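# Lay the flat bottom flask on the pad

## Task

Place the flat bottom flask on the pad by itself, in the lying orientation shown in the manual's goal picture, with every part of it inside the pad's edges, and without tipping anything over.

## Robot and tools

Robot: a single UR7e-type arm on a tilted base, with a Robotiq 2F-85 two-finger gripper. A wrist camera sits on the gripper; two head cameras (cam_head_left, cam_head_right) look from a stand beside the table. All images are 896x504. The goal picture can be viewed again with show_instructions.

Frames. Every pose, target, velocity and camera pose in calls and results is in the arm's base frame, not the scene frame. The base sits at (0, 0, +0.156) m in the scene frame with quat_wxyz (+0.905, -0.367, +0.195, +0.090), so it is tilted; the upward direction expressed in base coordinates is (-0.419, -0.629, +0.655). In the scene frame the origin is on the table top under the base, +z up, +y to the left when facing +x. Gripper axes: fingers point along its +z, close along its y, and a block sticks out about 10 cm toward its +x. end_effector_position is the midpoint between the closed pads; fingertips extend about 19 mm past it when closed, 6 mm when fully open. Printed positions can be off by a few cm.

A row is 10 numbers: x, y, z (metres, absolute position of end_effector_position in the base frame), qw, qx, qy, qz (absolute orientation, w first, base frame), then position, force_limit, speed for the gripper, each in [-1, 1]. Gripper position: +1 fully open (85 mm), about -0.8 pads touching, -1 closes until blocked. force_limit and speed set grip strength and finger speed (about 20, 85, 150 mm/s at -1, 0, +1); both begin at +1. To leave the gripper unchanged, resend the previous three numbers; 0 is a real command. Always resend the orientation you want in every row.

execute_actions(actions, cameras): actions is a list of actions; each action is a list of up to 15 rows, one per 1/30 s step, the last row held to fill 15 steps. Each row's pose is an absolute target. An action is rejected if its target lies more than 0.6 m from the gripper's current position along any gripper axis. cameras: list of names, ["all"] or []; images come by default only when actions is empty.

move(target, speed, blend, stop_force, zero, blocking, cameras): drives the gripper in a straight line to an absolute pose (one row, or a list of up to 15 rows, same layout as above). speed is in m/s, 0.002 to 3.6, default 0.25 (rotation up to twice that in rad/s), one value or one per leg. blend (m) rounds corners in a list; 0 stops at each. stop_force (N, 3 to 120) ends the path when the wrist sensor feels that much resistance; use it slowly when approaching a surface, omit it when leaving one. zero chooses whether to re-zero first (default true). blocking=false returns early and cannot be combined with stop_force. The path does not avoid obstacles; avoid paths near the arm's own base. The result adds a move: line (done, off_target, moving, held, fault) plus limits used.

wait(seconds 0 to 10), stop() to brake a running move, zoom_image(camera, region [x0,y0,x1,y1] pixels, at most 504 on a side), zero_wrist_force(), read_manual(section) for licences, and finished_scene(scene) with the current scene number, which is final.

Results: end_effector_position (m), end_effector_quat_wxyz, velocities, Hand target (where the arm is actually being sent, may fall short of your command), Tool commands, Joint positions and torques, Wrist force/torque in the gripper's own axes (force from the contact into the arm), object_status and position_measured for the gripper. object_status: 0 moving, 1 blocked while opening, 2 blocked while closing (a grip), 3 reached requested position. position_measured counts: 3 open, ~78 = 60 mm, 130 = 40 mm, 180 = 20 mm, 230 pads together. A new position number (change of 0.01 or more) is needed before new force_limit/speed apply.

Limits: commanded orientation is clipped to within 32 degrees of the current one per step. A contact force near 150 N or joint torque at its limit (wrist joints about 17-18 N m) freezes the arm for 10 s; the arm is stiff, so aim only slightly past a firm surface. Motors overheat from holding loads, outstretched poses or pushing at unreachable targets. Avoid dropping the object, releasing it while moving, fast hits, squeezing it hard while it still rests on something, and anything leaving the table. Random small pushes may disturb loose objects.

Each tool is called after ">>>" in YAML: its name, and indented under it one key for each argument.

Reference images:

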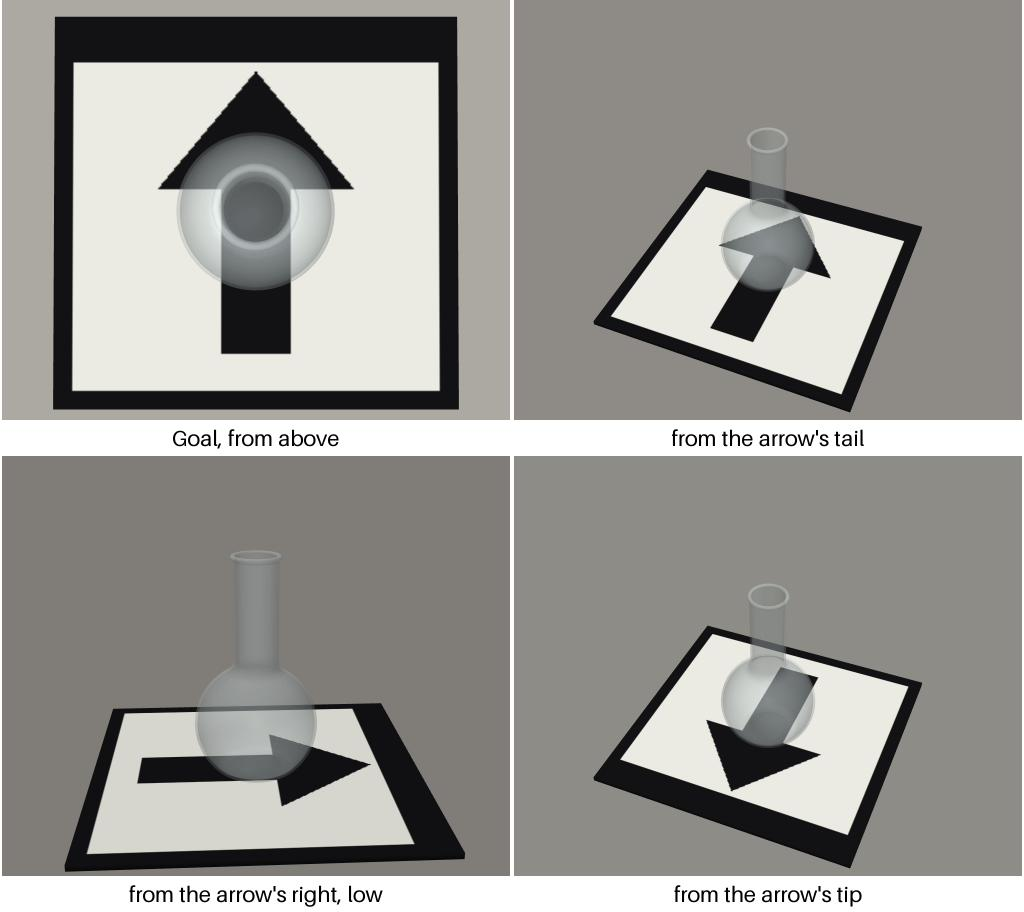

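## Session

>>> execute_actions:
  actions: []

Scene clock: 0.00 s.
end_effector_position=(+0.2827, -0.1747, +0.3126) position_measured=3 object_status=3 end_effector_quat_wxyz=(-0.289, +0.477, +0.753, +0.350)
Joint positions: [-1.165 -1.52 1.631 -0.76 -1.345 -0.148]
Joint velocities: within noise
Joint torques (N m): no reading
Motor temperatures (°C): [41 37 41 39 47 39]
Wrist force (N): no reading
Wrist torque (N m): no reading
Wrist force, peak (N): no reading
Hand target: +0.2827, -0.1747, +0.3126; -0.289, +0.477, +0.753, +0.350
Tool commands: gripper/position=+1.0 gripper/force_limit=+1.0 gripper/speed=+1.0

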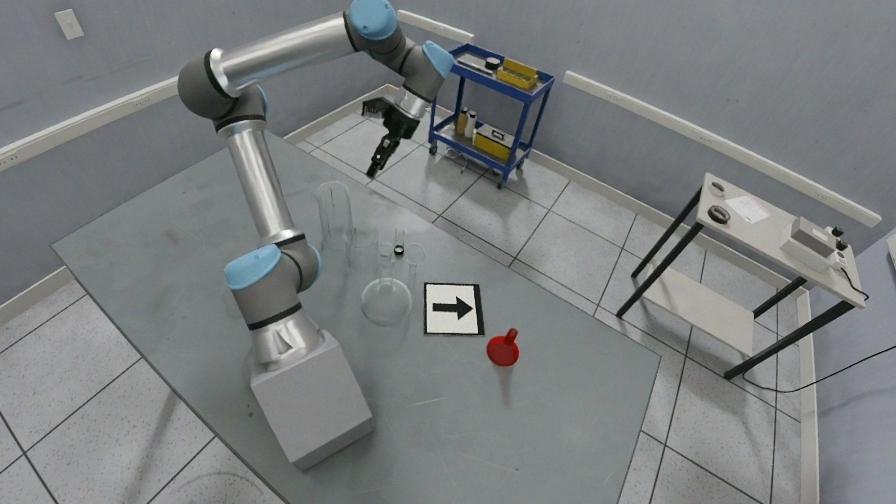

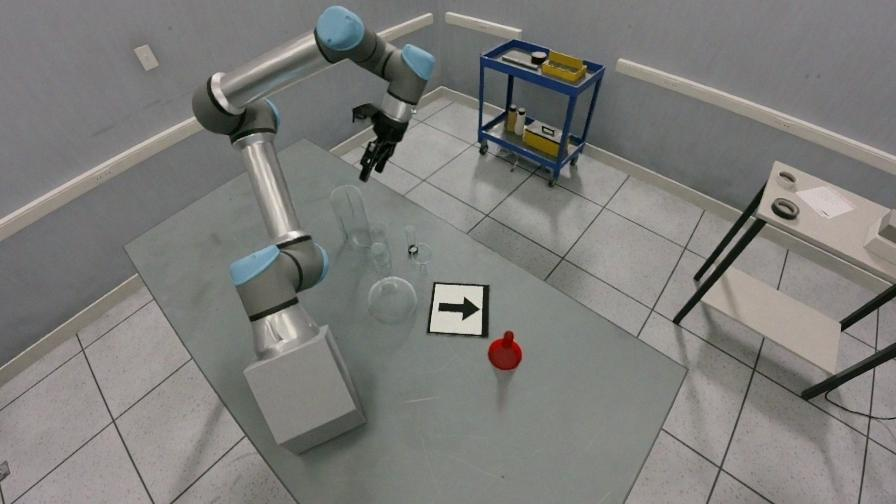

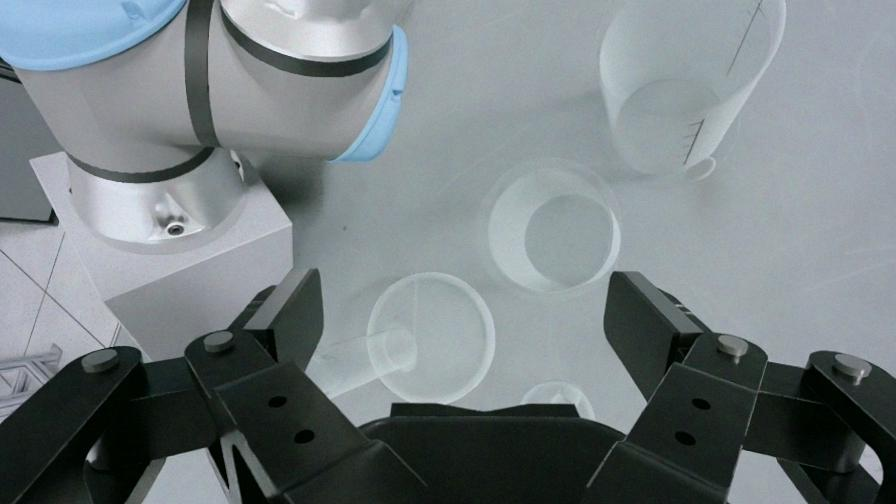

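>>> zoom_image:
  camera: "cam_head_left"
  region: [300, 160, 540, 380]

>>> zoom_image:
  camera: "cam_head_right"
  region: [300, 160, 540, 380]

>>> zoom_image:
  camera: "cam_wrist"
  region: [280, 100, 780, 440]

Scaled by 2.100 from the camera's 896x504 image, which has a finer 1280x720 frame.

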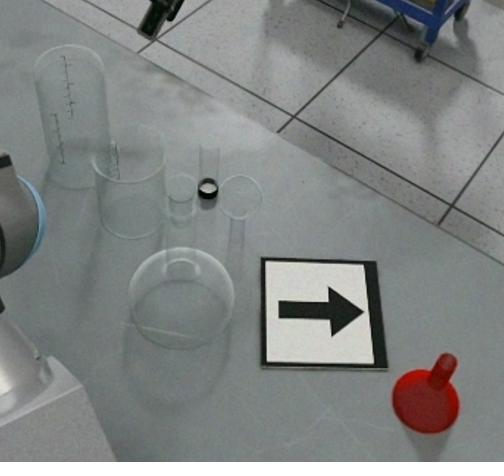

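Scaled by 2.100 from the camera's 896x504 image, which has a finer 1280x720 frame.

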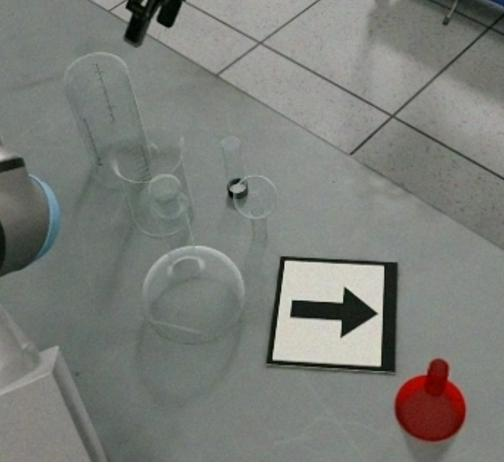

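Scaled by 1.008 from the camera's 896x504 image, which has a finer 1280x720 frame.

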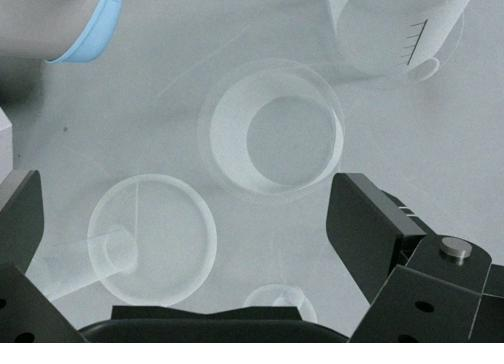

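>>> zoom_image:
  camera: "cam_head_left"
  region: [340, 220, 440, 340]

>>> zoom_image:
  camera: "cam_head_right"
  region: [340, 220, 440, 340]

>>> zoom_image:
  camera: "cam_wrist"
  region: [280, 250, 640, 440]

Scaled by 4.200 from the camera's 896x504 image, which has a finer 1280x720 frame.

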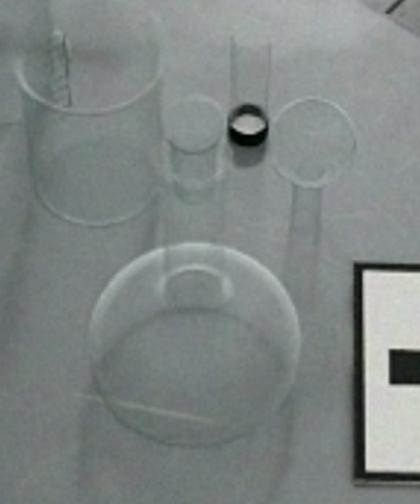

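Scaled by 4.200 from the camera's 896x504 image, which has a finer 1280x720 frame.

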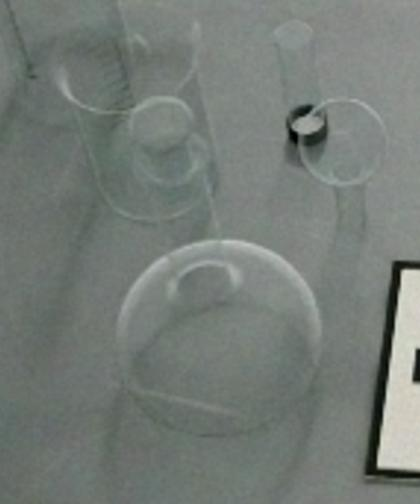

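Scaled by 1.400 from the camera's 896x504 image, which has a finer 1280x720 frame.

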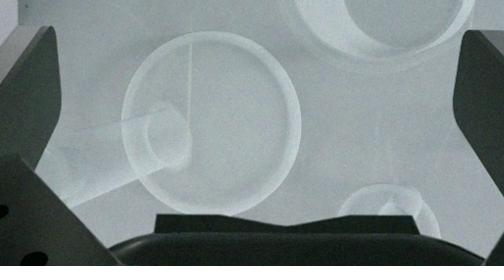

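>>> move:
  target: [0.2525, -0.3386, 0.3388, -0.0508, 0.5928, 0.6898, 0.4125, 1, 1, 1]
  cameras: ["all"]

Scene clock: 68.17 s.
end_effector_position=(+0.2525, -0.3385, +0.3388) position_measured=3 object_status=3 end_effector_quat_wxyz=(-0.051, +0.593, +0.690, +0.412)
Joint positions: [-1.548 -1.479 1.505 -0.839 -1.123 -0.309]
Joint torques (N m): [-37.92 22.12 -33.82 -4.04 1.2 -2]
Wrist force (N): [0.0 0.1 -0.4]
Wrist torque (N m): [0.01 -0.03 -0.04]
Wrist force, peak (N): [0.8 -1.8 -0.8]
Hand target: +0.2525, -0.3386, +0.3388; -0.051, +0.593, +0.690, +0.413
Off the commanded pose: 0.000 m, 0 deg.
move: done

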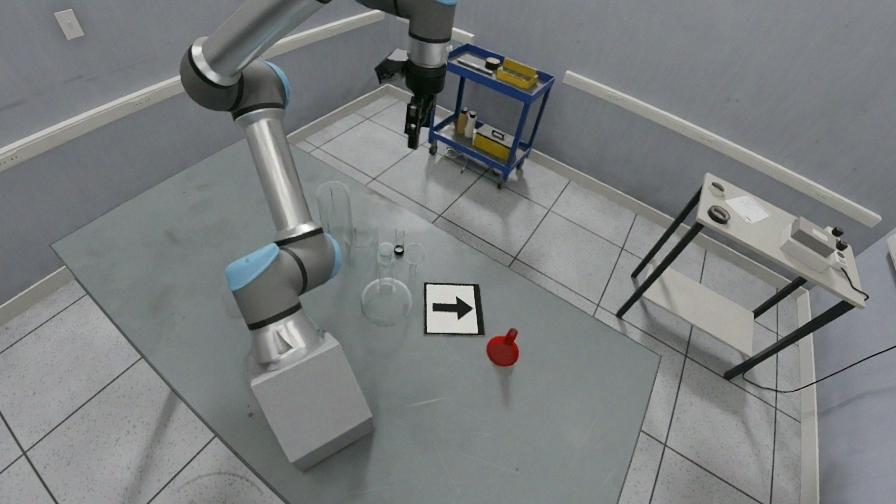

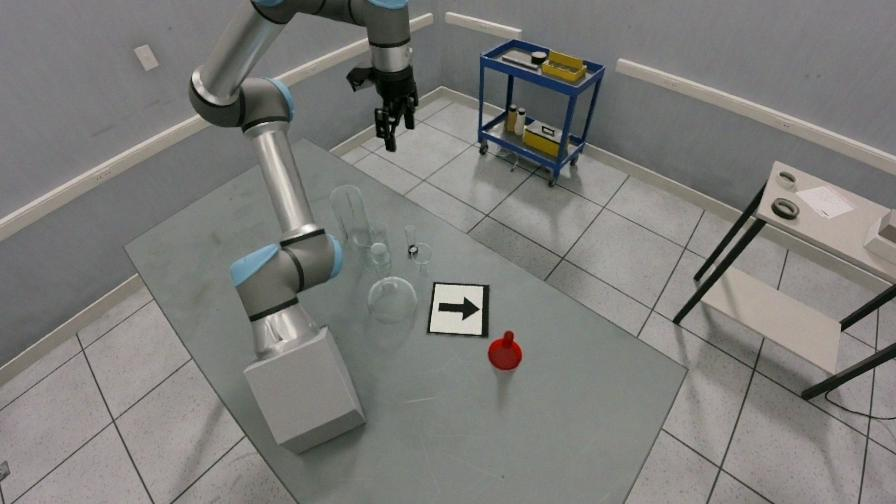

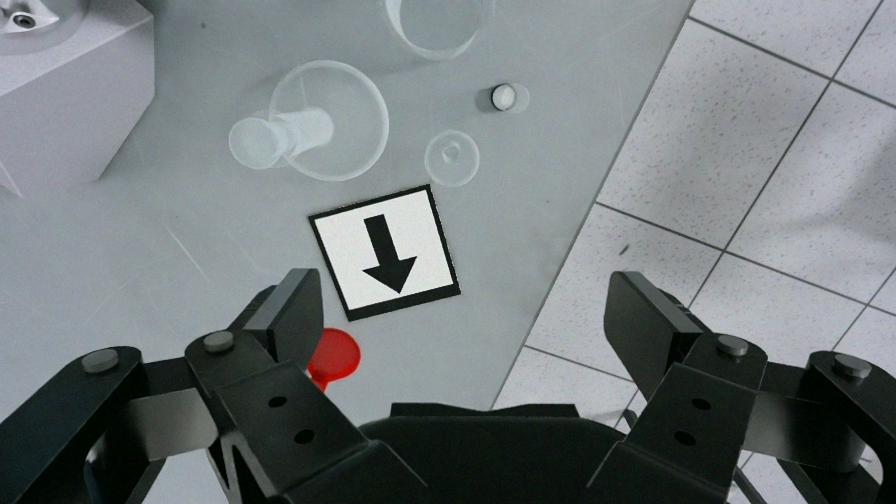

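>>> zoom_image:
  camera: "cam_wrist"
  region: [380, 60, 560, 220]

>>> zoom_image:
  camera: "cam_wrist"
  region: [220, 40, 480, 340]

>>> zoom_image:
  camera: "cam_head_left"
  region: [380, 220, 450, 290]

>>> zoom_image:
  camera: "cam_head_right"
  region: [380, 220, 450, 290]

Scaled by 2.800 from the camera's 896x504 image, which has a finer 1280x720 frame.

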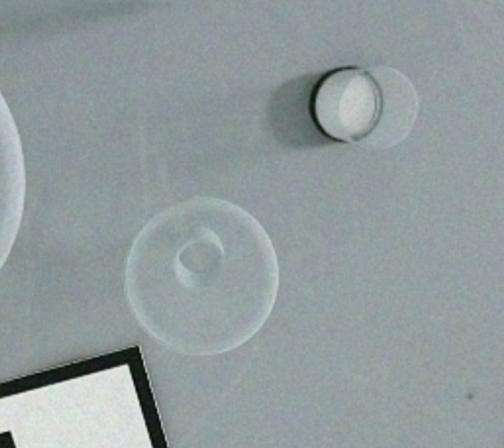

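Scaled by 1.680 from the camera's 896x504 image, which has a finer 1280x720 frame.

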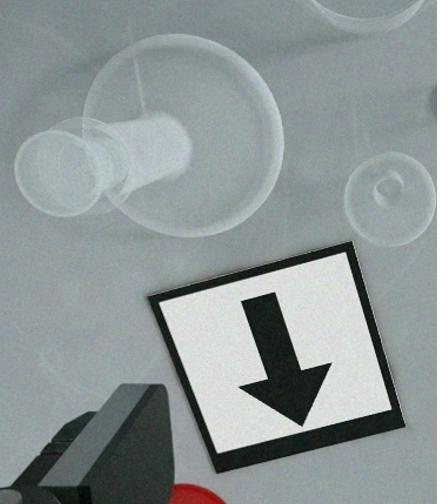

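Scaled by 7.200 from the camera's 896x504 image, which has a finer 1280x720 frame.

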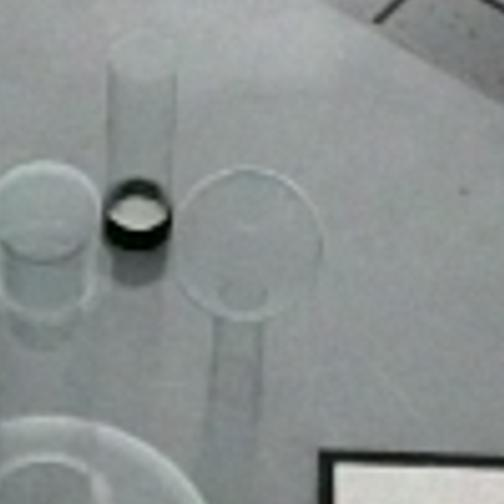

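Scaled by 7.200 from the camera's 896x504 image, which has a finer 1280x720 frame.

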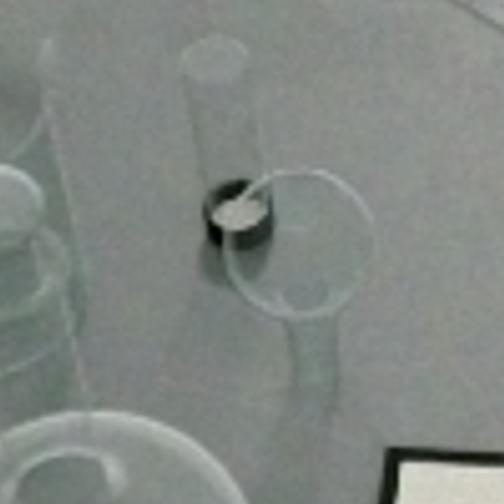

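>>> move:
  target:
    - [0.2852, -0.3923, 0.1782, 0.3974, -0.5763, 0.7036, 0.1216, 1, 1, 1]
  speed: 0.5

>>> move:
  target:
    - [0.3479, -0.3339, 0.0453, 0.7291, -0.4023, 0.3483, 0.4303, 1, 1, 1]
  speed: 0.4
  cameras: ["all"]

Scene clock: 261.43 s.
end_effector_position=(+0.2853, -0.3922, +0.1782) position_measured=3 object_status=3 end_effector_quat_wxyz=(+0.397, -0.576, +0.704, +0.122)
Joint positions: [-1.492 -1.256 1.658 -1.235 -1.084 -3.055]
Joint torques (N m): [-45.07 7.34 -36.75 -0.41 1.33 -2.56]
Wrist force (N): [0.2 0.0 -0.6]
Wrist torque (N m): [-0.02 -0.08 -0.04]
Wrist force, peak (N): [4.6 0.5 1.8]
Hand target: +0.2852, -0.3923, +0.1782; +0.397, -0.576, +0.704, +0.122
Off the commanded pose: 0.000 m, 0 deg.
move: done

Scene clock: 263.67 s.
end_effector_position=(+0.3479, -0.3339, +0.0453) position_measured=3 object_status=3 end_effector_quat_wxyz=(+0.729, -0.402, +0.348, +0.430)
Joint positions: [-1.281 -0.339 1.143 -0.309 -1.15 -3.682]
Joint torques (N m): [-18.04 -16.36 -31.85 2.78 -3.14 -1.65]
Wrist force (N): [-0.1 -0.5 -0.6]
Wrist torque (N m): [-0.18 0.03 -0.13]
Wrist force, peak (N): [5.5 3.6 3.7]
Hand target: +0.3479, -0.3339, +0.0453; +0.729, -0.402, +0.348, +0.430
Off the commanded pose: 0.000 m, 0 deg.
move: done

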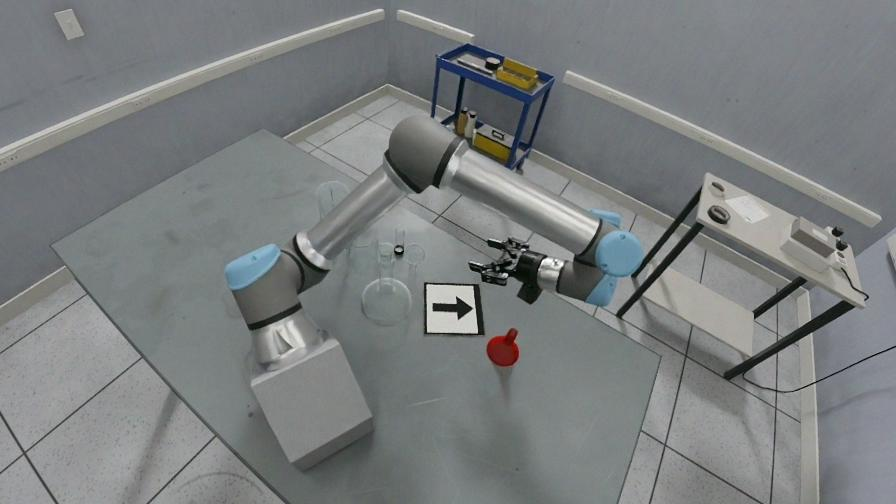

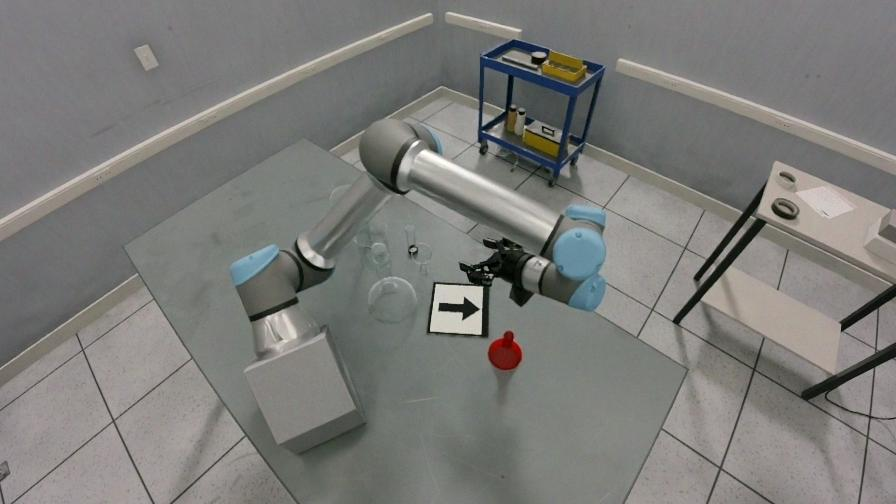

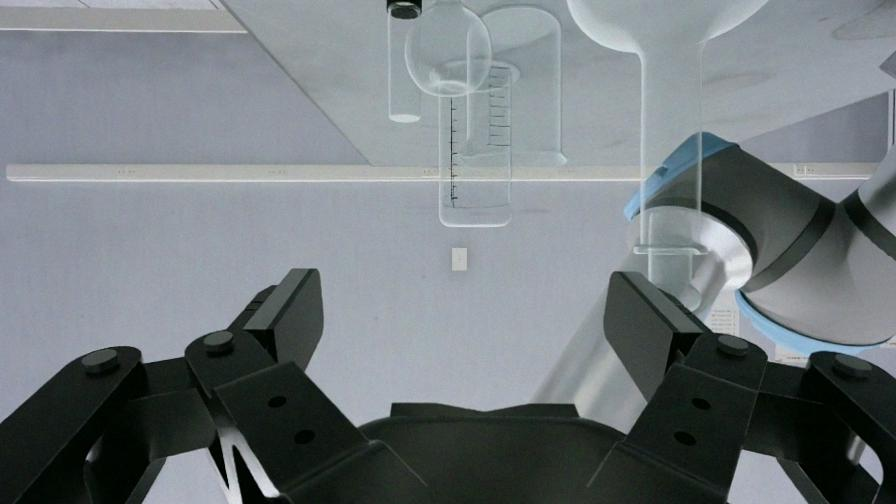

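>>> move:
  target:
    - [0.4017, -0.2238, 0.0100, 0.7291, -0.4023, 0.3483, 0.4303, 1, 1, 1]
  speed: 0.25
  cameras: ["cam_wrist", "cam_head_left"]

>>> zoom_image:
  camera: "cam_wrist"
  region: [300, 60, 660, 360]

Scene clock: 270.57 s.
end_effector_position=(+0.4016, -0.2239, +0.0101) position_measured=3 object_status=3 end_effector_quat_wxyz=(+0.729, -0.402, +0.348, +0.430)
Joint positions: [-1.131 -0.36 1.351 -0.456 -1.019 -3.766]
Joint torques (N m): [-17.82 -16.59 -2.56 0.03 0.31 -2.22]
Wrist force (N): [-0.2 -0.4 -0.3]
Wrist torque (N m): [-0.14 0.03 -0.14]
Wrist force, peak (N): [-1.7 -0.9 -1.6]
Hand target: +0.4017, -0.2238, +0.0100; +0.729, -0.402, +0.348, +0.430
Off the commanded pose: 0.000 m, 0 deg.
move: done
Images, in order (width x height): cam_head_left 896x504, cam_wrist 896x504.

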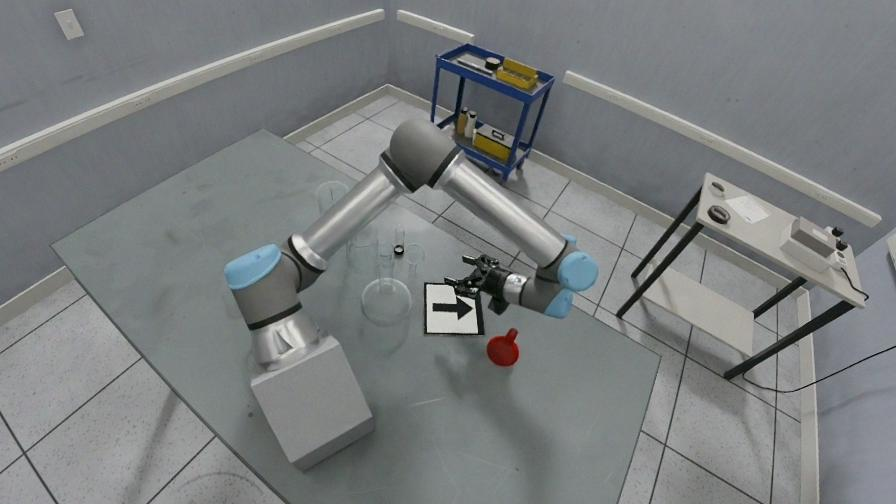

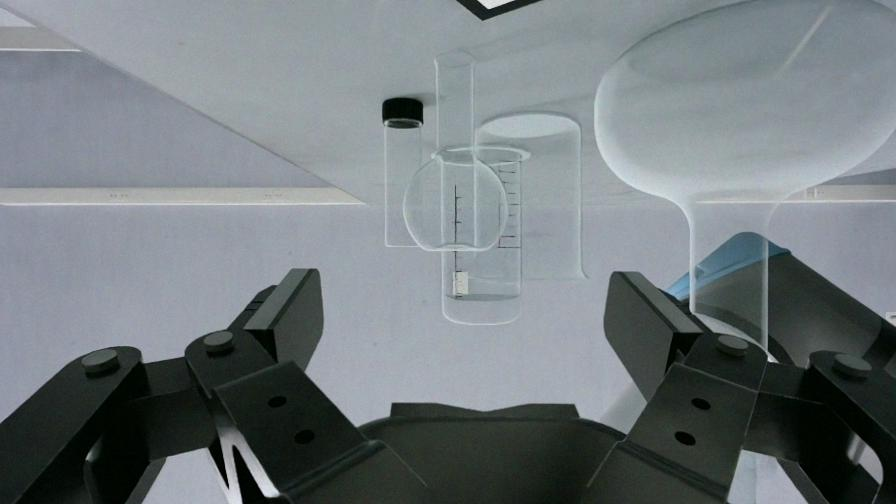

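Scaled by 1.400 from the camera's 896x504 image, which has a finer 1280x720 frame.

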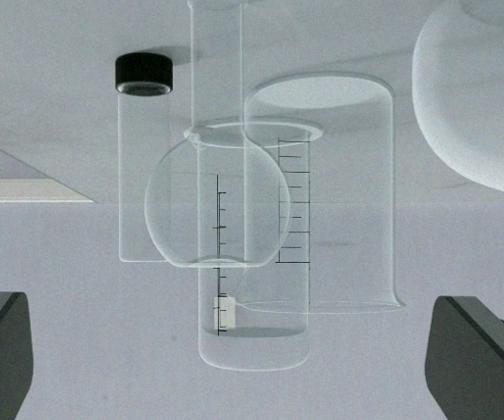

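>>> move:
  target:
    - [0.4195, -0.1451, 0.0549, 0.7291, -0.4023, 0.3483, 0.4303, 1, 1, 1]
  speed: 0.15
  cameras: ["cam_wrist", "cam_head_left", "cam_head_right"]

>>> zoom_image:
  camera: "cam_wrist"
  region: [280, 100, 640, 400]

Scene clock: 286.33 s.
end_effector_position=(+0.4195, -0.1452, +0.0548) position_measured=3 object_status=3 end_effector_quat_wxyz=(+0.729, -0.402, +0.348, +0.430)
Joint positions: [-1.033 -0.503 1.553 -0.48 -0.936 -3.828]
Joint torques (N m): [-18.81 -52.18 -0.6 2.99 0.14 -1.69]
Wrist force (N): [-0.1 -0.5 -0.2]
Wrist torque (N m): [-0.16 0.03 -0.15]
Wrist force, peak (N): [-0.4 -0.8 -1.3]
Hand target: +0.4195, -0.1451, +0.0549; +0.729, -0.402, +0.348, +0.430
Off the commanded pose: 0.000 m, 0 deg.
move: done

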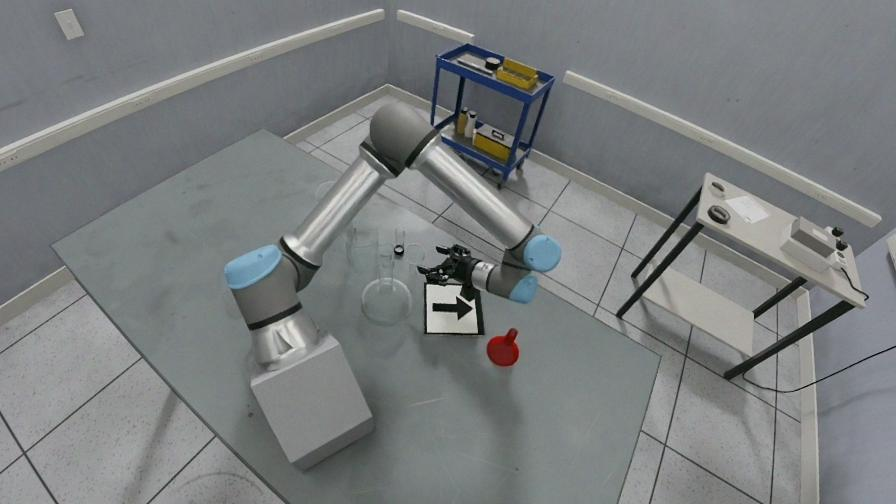

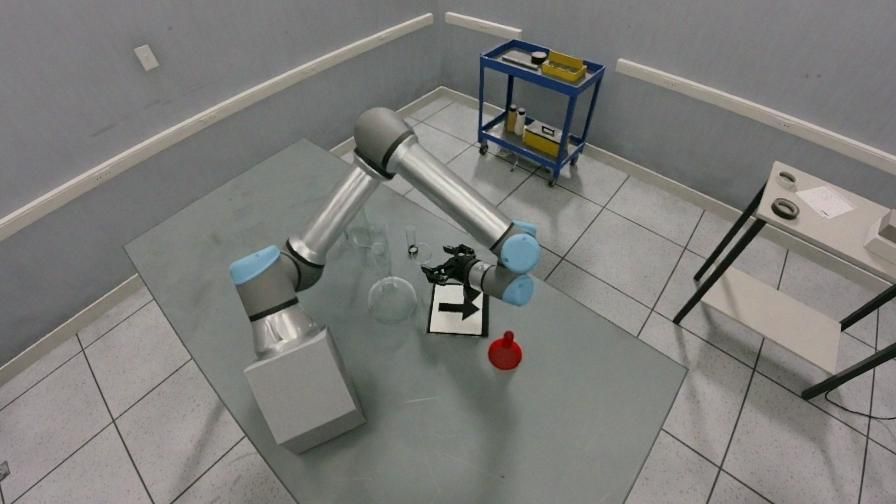

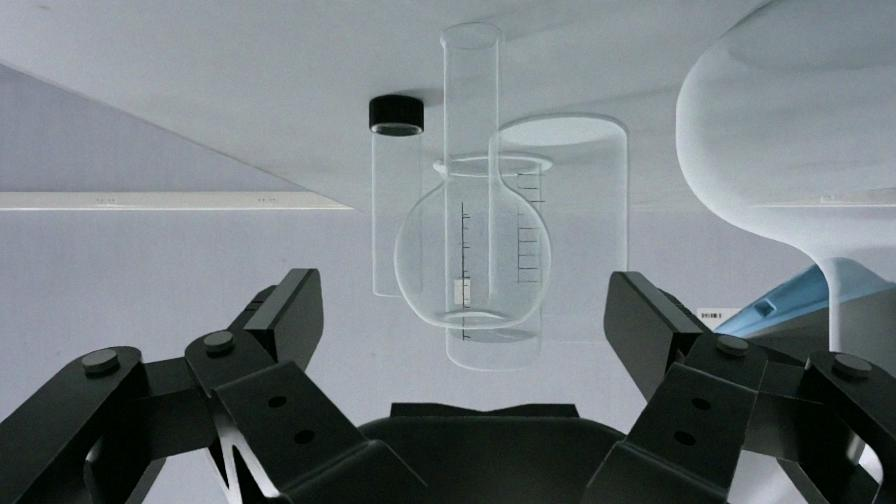

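Scaled by 1.400 from the camera's 896x504 image, which has a finer 1280x720 frame.

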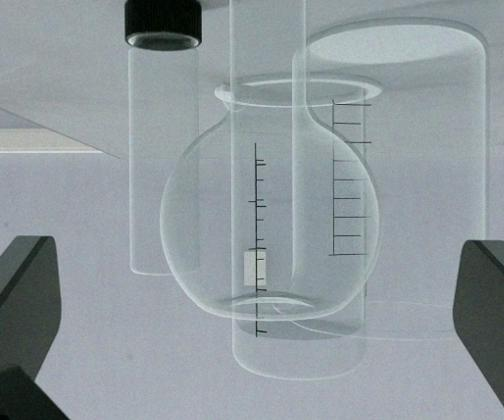

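>>> move:
  target:
    - [0.4285, -0.1014, 0.0729, 0.7291, -0.4023, 0.3483, 0.4303, 1, 1, 1]
  speed: 0.08
  cameras: ["cam_wrist", "cam_head_left", "cam_head_right"]

>>> zoom_image:
  camera: "cam_head_left"
  region: [370, 220, 470, 290]

Scene clock: 296.17 s.
end_effector_position=(+0.4285, -0.1015, +0.0728) position_measured=3 object_status=3 end_effector_quat_wxyz=(+0.729, -0.402, +0.348, +0.430)
Joint positions: [-0.971 -0.562 1.637 -0.48 -0.884 -3.871]
Joint torques (N m): [-12.79 -50.96 0.19 3.22 0.8 -2.27]
Wrist force (N): [-0.1 -0.8 -0.2]
Wrist torque (N m): [-0.19 0.02 -0.14]
Wrist force, peak (N): [0.0 -0.5 -1.2]
Hand target: +0.4285, -0.1014, +0.0729; +0.729, -0.402, +0.348, +0.430
Off the commanded pose: 0.000 m, 0 deg.
move: done

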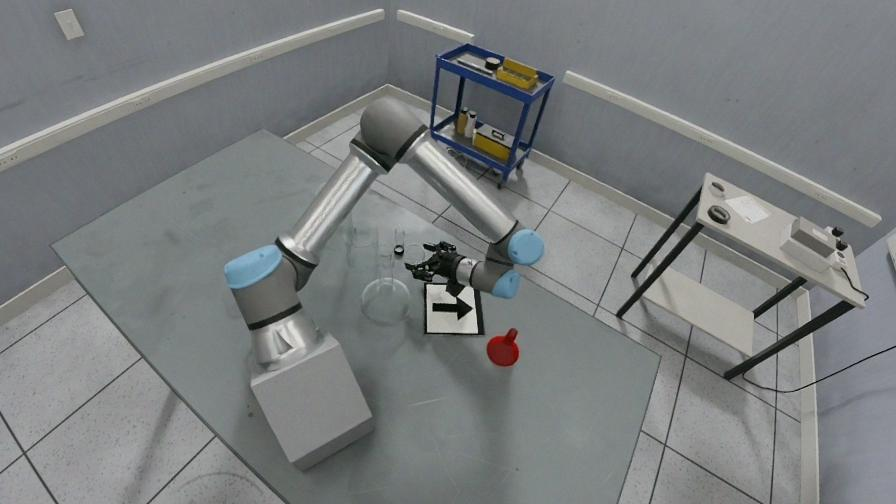

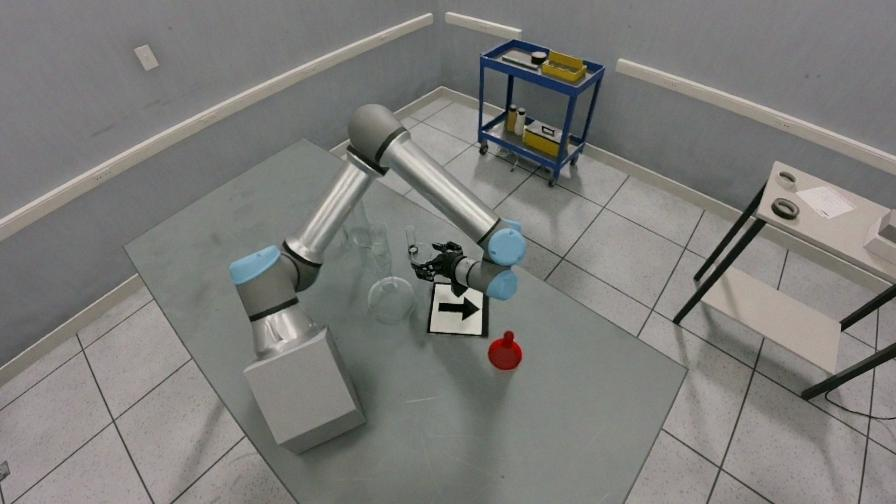

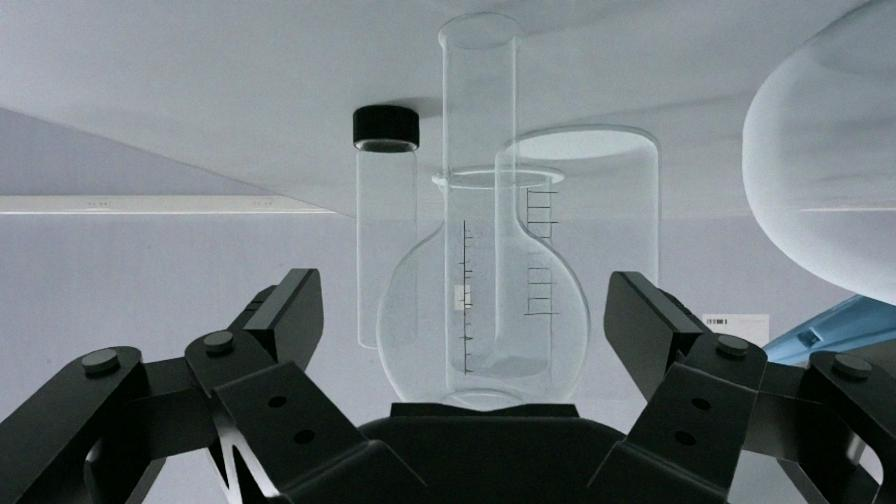

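Scaled by 5.040 from the camera's 896x504 image, which has a finer 1280x720 frame.

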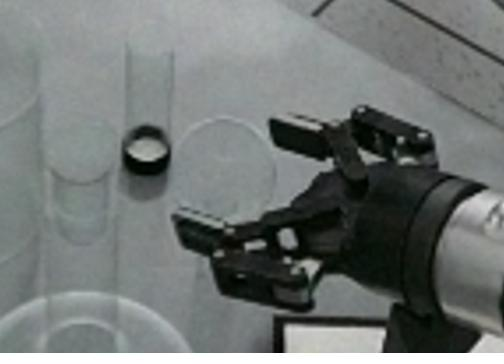

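>>> move:
  target:
    - [0.4284, -0.0962, 0.0755, 0.7291, -0.4023, 0.3483, 0.4303, 1, 1, 1]
    - [0.4284, -0.0962, 0.0755, 0.7291, -0.4023, 0.3483, 0.4303, -1, -1, -1]
  speed: 0.06
  cameras: ["cam_wrist", "cam_head_left", "cam_head_right"]

Scene clock: 308.27 s.
end_effector_position=(+0.4284, -0.0962, +0.0755) position_measured=74 object_status=0 end_effector_quat_wxyz=(+0.729, -0.402, +0.348, +0.430)
Joint positions: [-0.965 -0.571 1.65 -0.481 -0.879 -3.876]
Joint torques (N m): [-15.48 -48.44 0.31 0.39 0.1 -2.43]
Wrist force (N): [-3.4 -0.2 -1.6]
Wrist torque (N m): [-0.16 0.16 -0.13]
Wrist force, peak (N): [-5.0 -0.2 -1.5]
Hand target: +0.4284, -0.0962, +0.0755; +0.729, -0.402, +0.348, +0.430
Off the commanded pose: 0.000 m, 0 deg.
move: done

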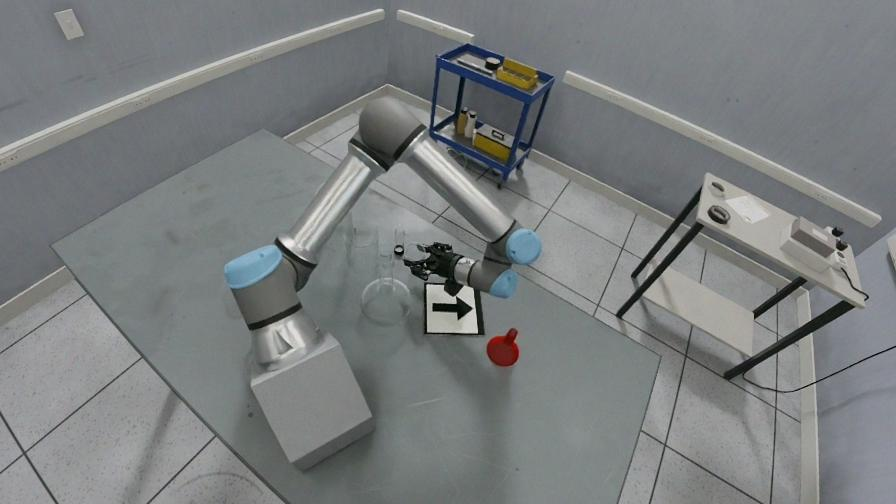

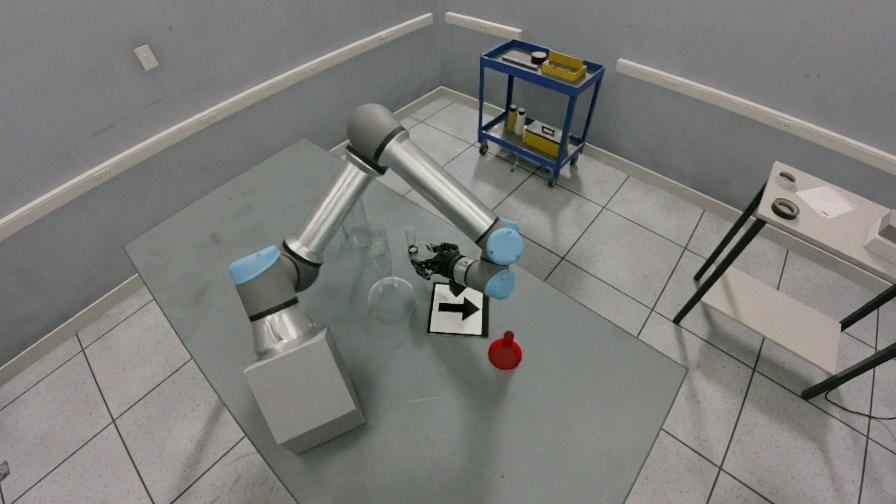

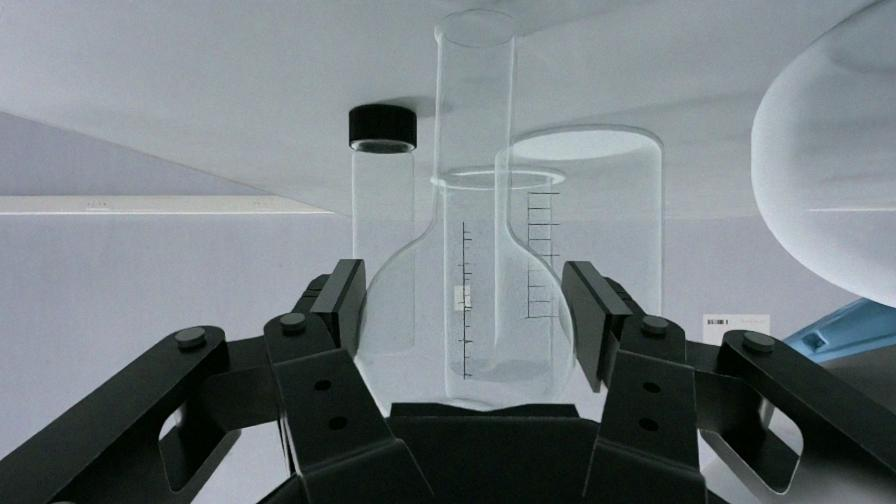

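>>> wait:
  seconds: 0.5

Scene clock: 311.00 s.
end_effector_position=(+0.4284, -0.0962, +0.0755) position_measured=74 object_status=2 end_effector_quat_wxyz=(+0.729, -0.402, +0.348, +0.430)
Joint positions: [-0.965 -0.571 1.65 -0.481 -0.879 -3.876]
Joint torques (N m): [-16.26 -37.78 -1.22 0.3 0.34 -1.99]
Wrist force (N): [-3.4 -0.2 -1.7]
Wrist torque (N m): [-0.16 0.16 -0.14]
Wrist force, peak (N): [-5.1 0.0 -1.7]
Hand target: +0.4284, -0.0962, +0.0755; +0.729, -0.402, +0.348, +0.430
Tool commands: gripper/position=-1.0 gripper/force_limit=-1.0 gripper/speed=-1.0
Off the commanded pose: 0.000 m, 0 deg.
wait: 0.50 s; at rest from the start

>>> move:
  target: [0.3809, -0.1676, 0.1498, 0.7291, -0.4023, 0.3483, 0.4303, -1, -1, -1]
  speed: 0.12
  cameras: ["cam_wrist", "cam_head_left", "cam_head_right"]

Scene clock: 316.00 s.
end_effector_position=(+0.3810, -0.1675, +0.1497) position_measured=74 object_status=2 end_effector_quat_wxyz=(+0.729, -0.402, +0.348, +0.430)
Joint positions: [-1.12 -0.711 1.647 -0.398 -1.01 -3.773]
Joint torques (N m): [-57.68 -48.15 -28.05 2.85 -3.06 1.38]
Wrist force (N): [0.5 -0.4 -0.1]
Wrist torque (N m): [-0.14 -0.03 -0.26]
Wrist force, peak (N): [-5.1 0.2 -1.7]
Hand target: +0.3809, -0.1676, +0.1498; +0.729, -0.402, +0.348, +0.430
Off the commanded pose: 0.000 m, 0 deg.
move: done

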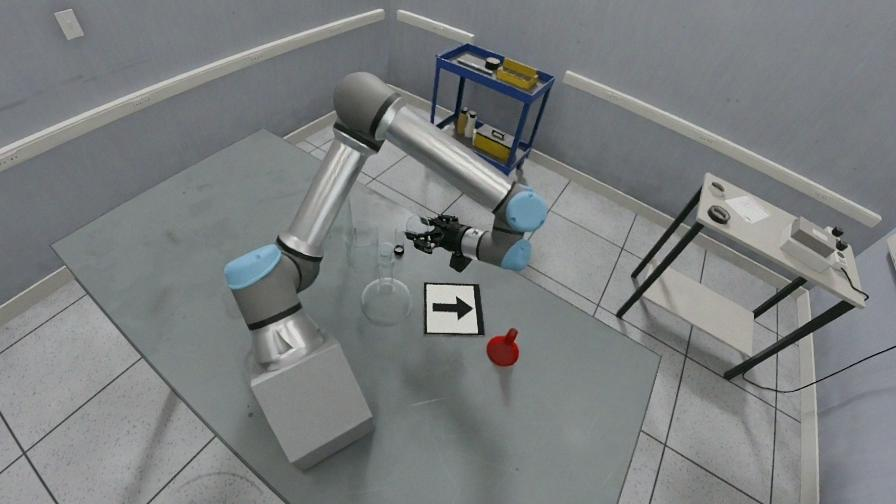

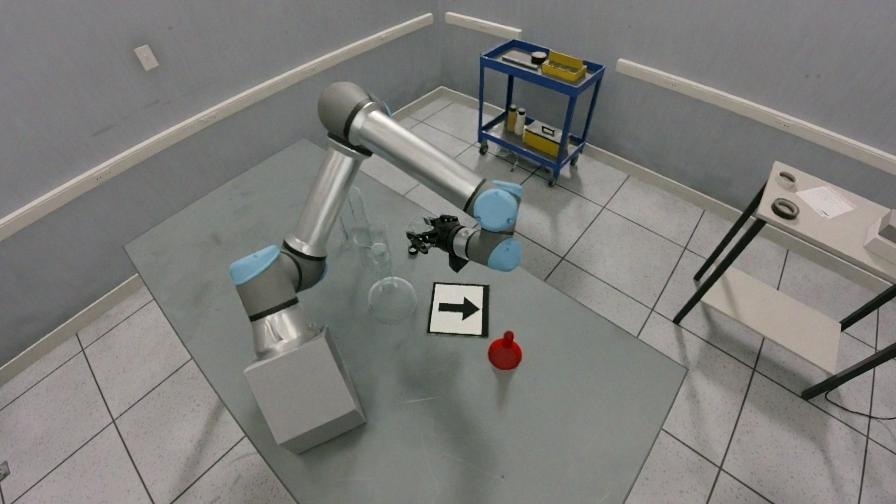

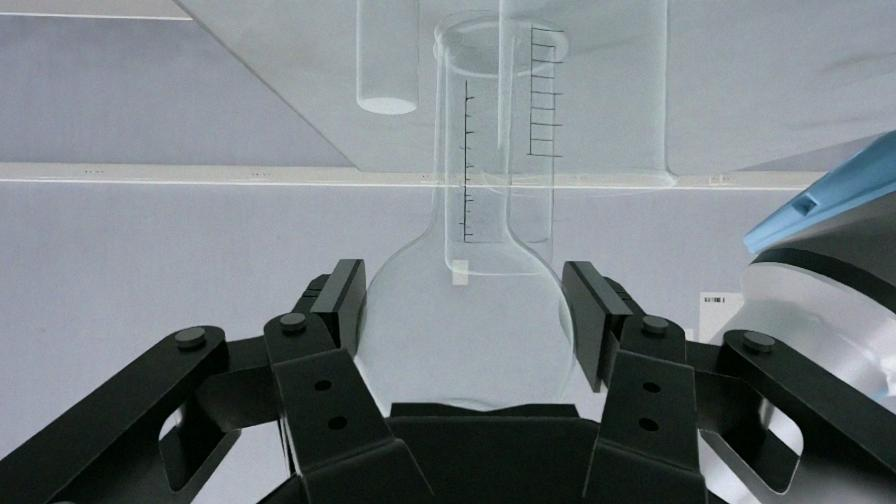

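>>> move:
  target:
    - [0.3716, -0.2919, 0.1162, 0.2113, -0.0382, 0.5309, 0.8197, -1, -1, -1]
    - [0.4431, -0.3151, 0.1092, -0.4303, 0.3483, 0.4023, 0.7291, -1, -1, -1]
    - [0.4964, -0.2207, 0.0411, -0.1615, 0.6742, 0.5664, 0.4455, -1, -1, -1]
  speed: 0.4
  blend: [0.03, 0.03, 0]
  cameras: ["cam_wrist", "cam_head_left", "cam_head_right"]

Scene clock: 369.10 s.
end_effector_position=(+0.4964, -0.2207, +0.0411) position_measured=74 object_status=2 end_effector_quat_wxyz=(-0.162, +0.674, +0.566, +0.446)
Joint positions: [-1.046 -1.067 1.907 -1.763 -0.762 0.413]
Joint torques (N m): [-13 -35.78 -3.85 -3.27 -1.34 1.51]
Wrist force (N): [0.0 0.2 0.0]
Wrist torque (N m): [0.00 -0.05 -0.12]
Wrist force, peak (N): [1.2 -0.3 -2.0]
Hand target: +0.4964, -0.2207, +0.0411; -0.162, +0.674, +0.566, +0.446
Off the commanded pose: 0.000 m, 0 deg.
move: done

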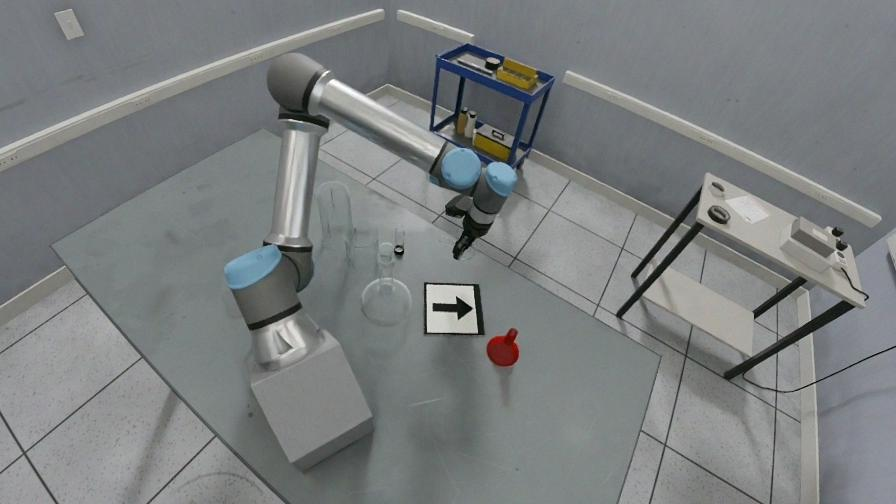

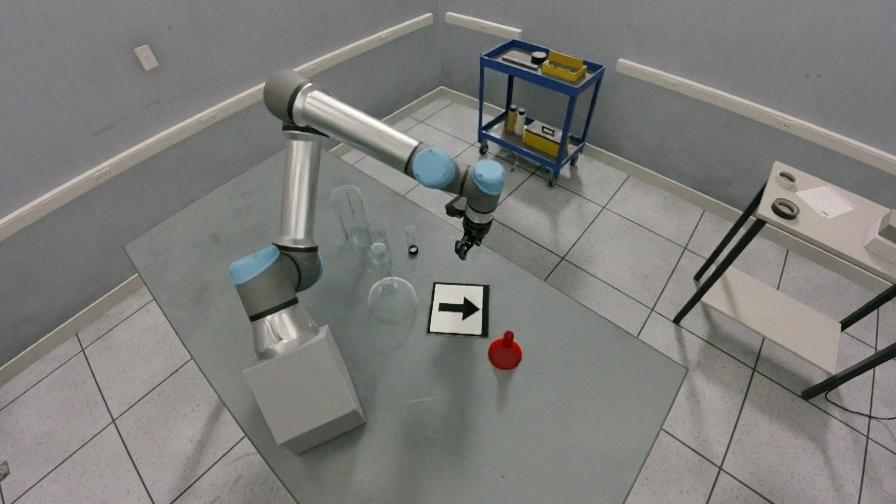

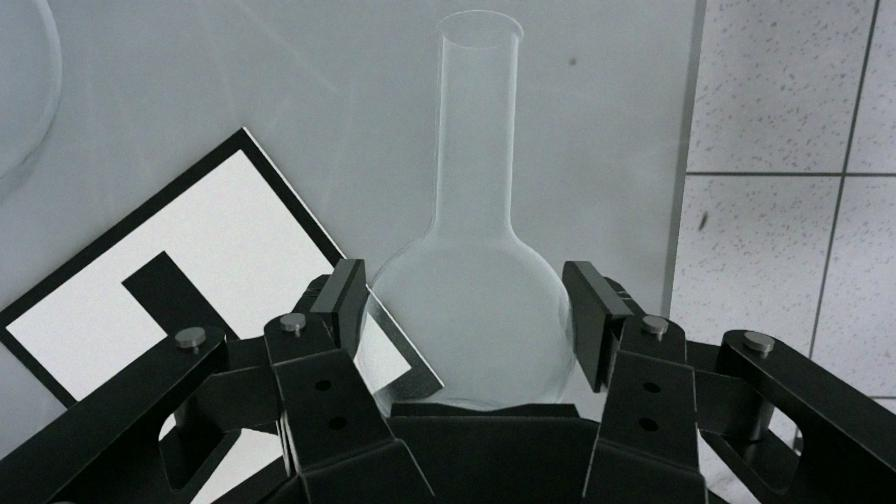

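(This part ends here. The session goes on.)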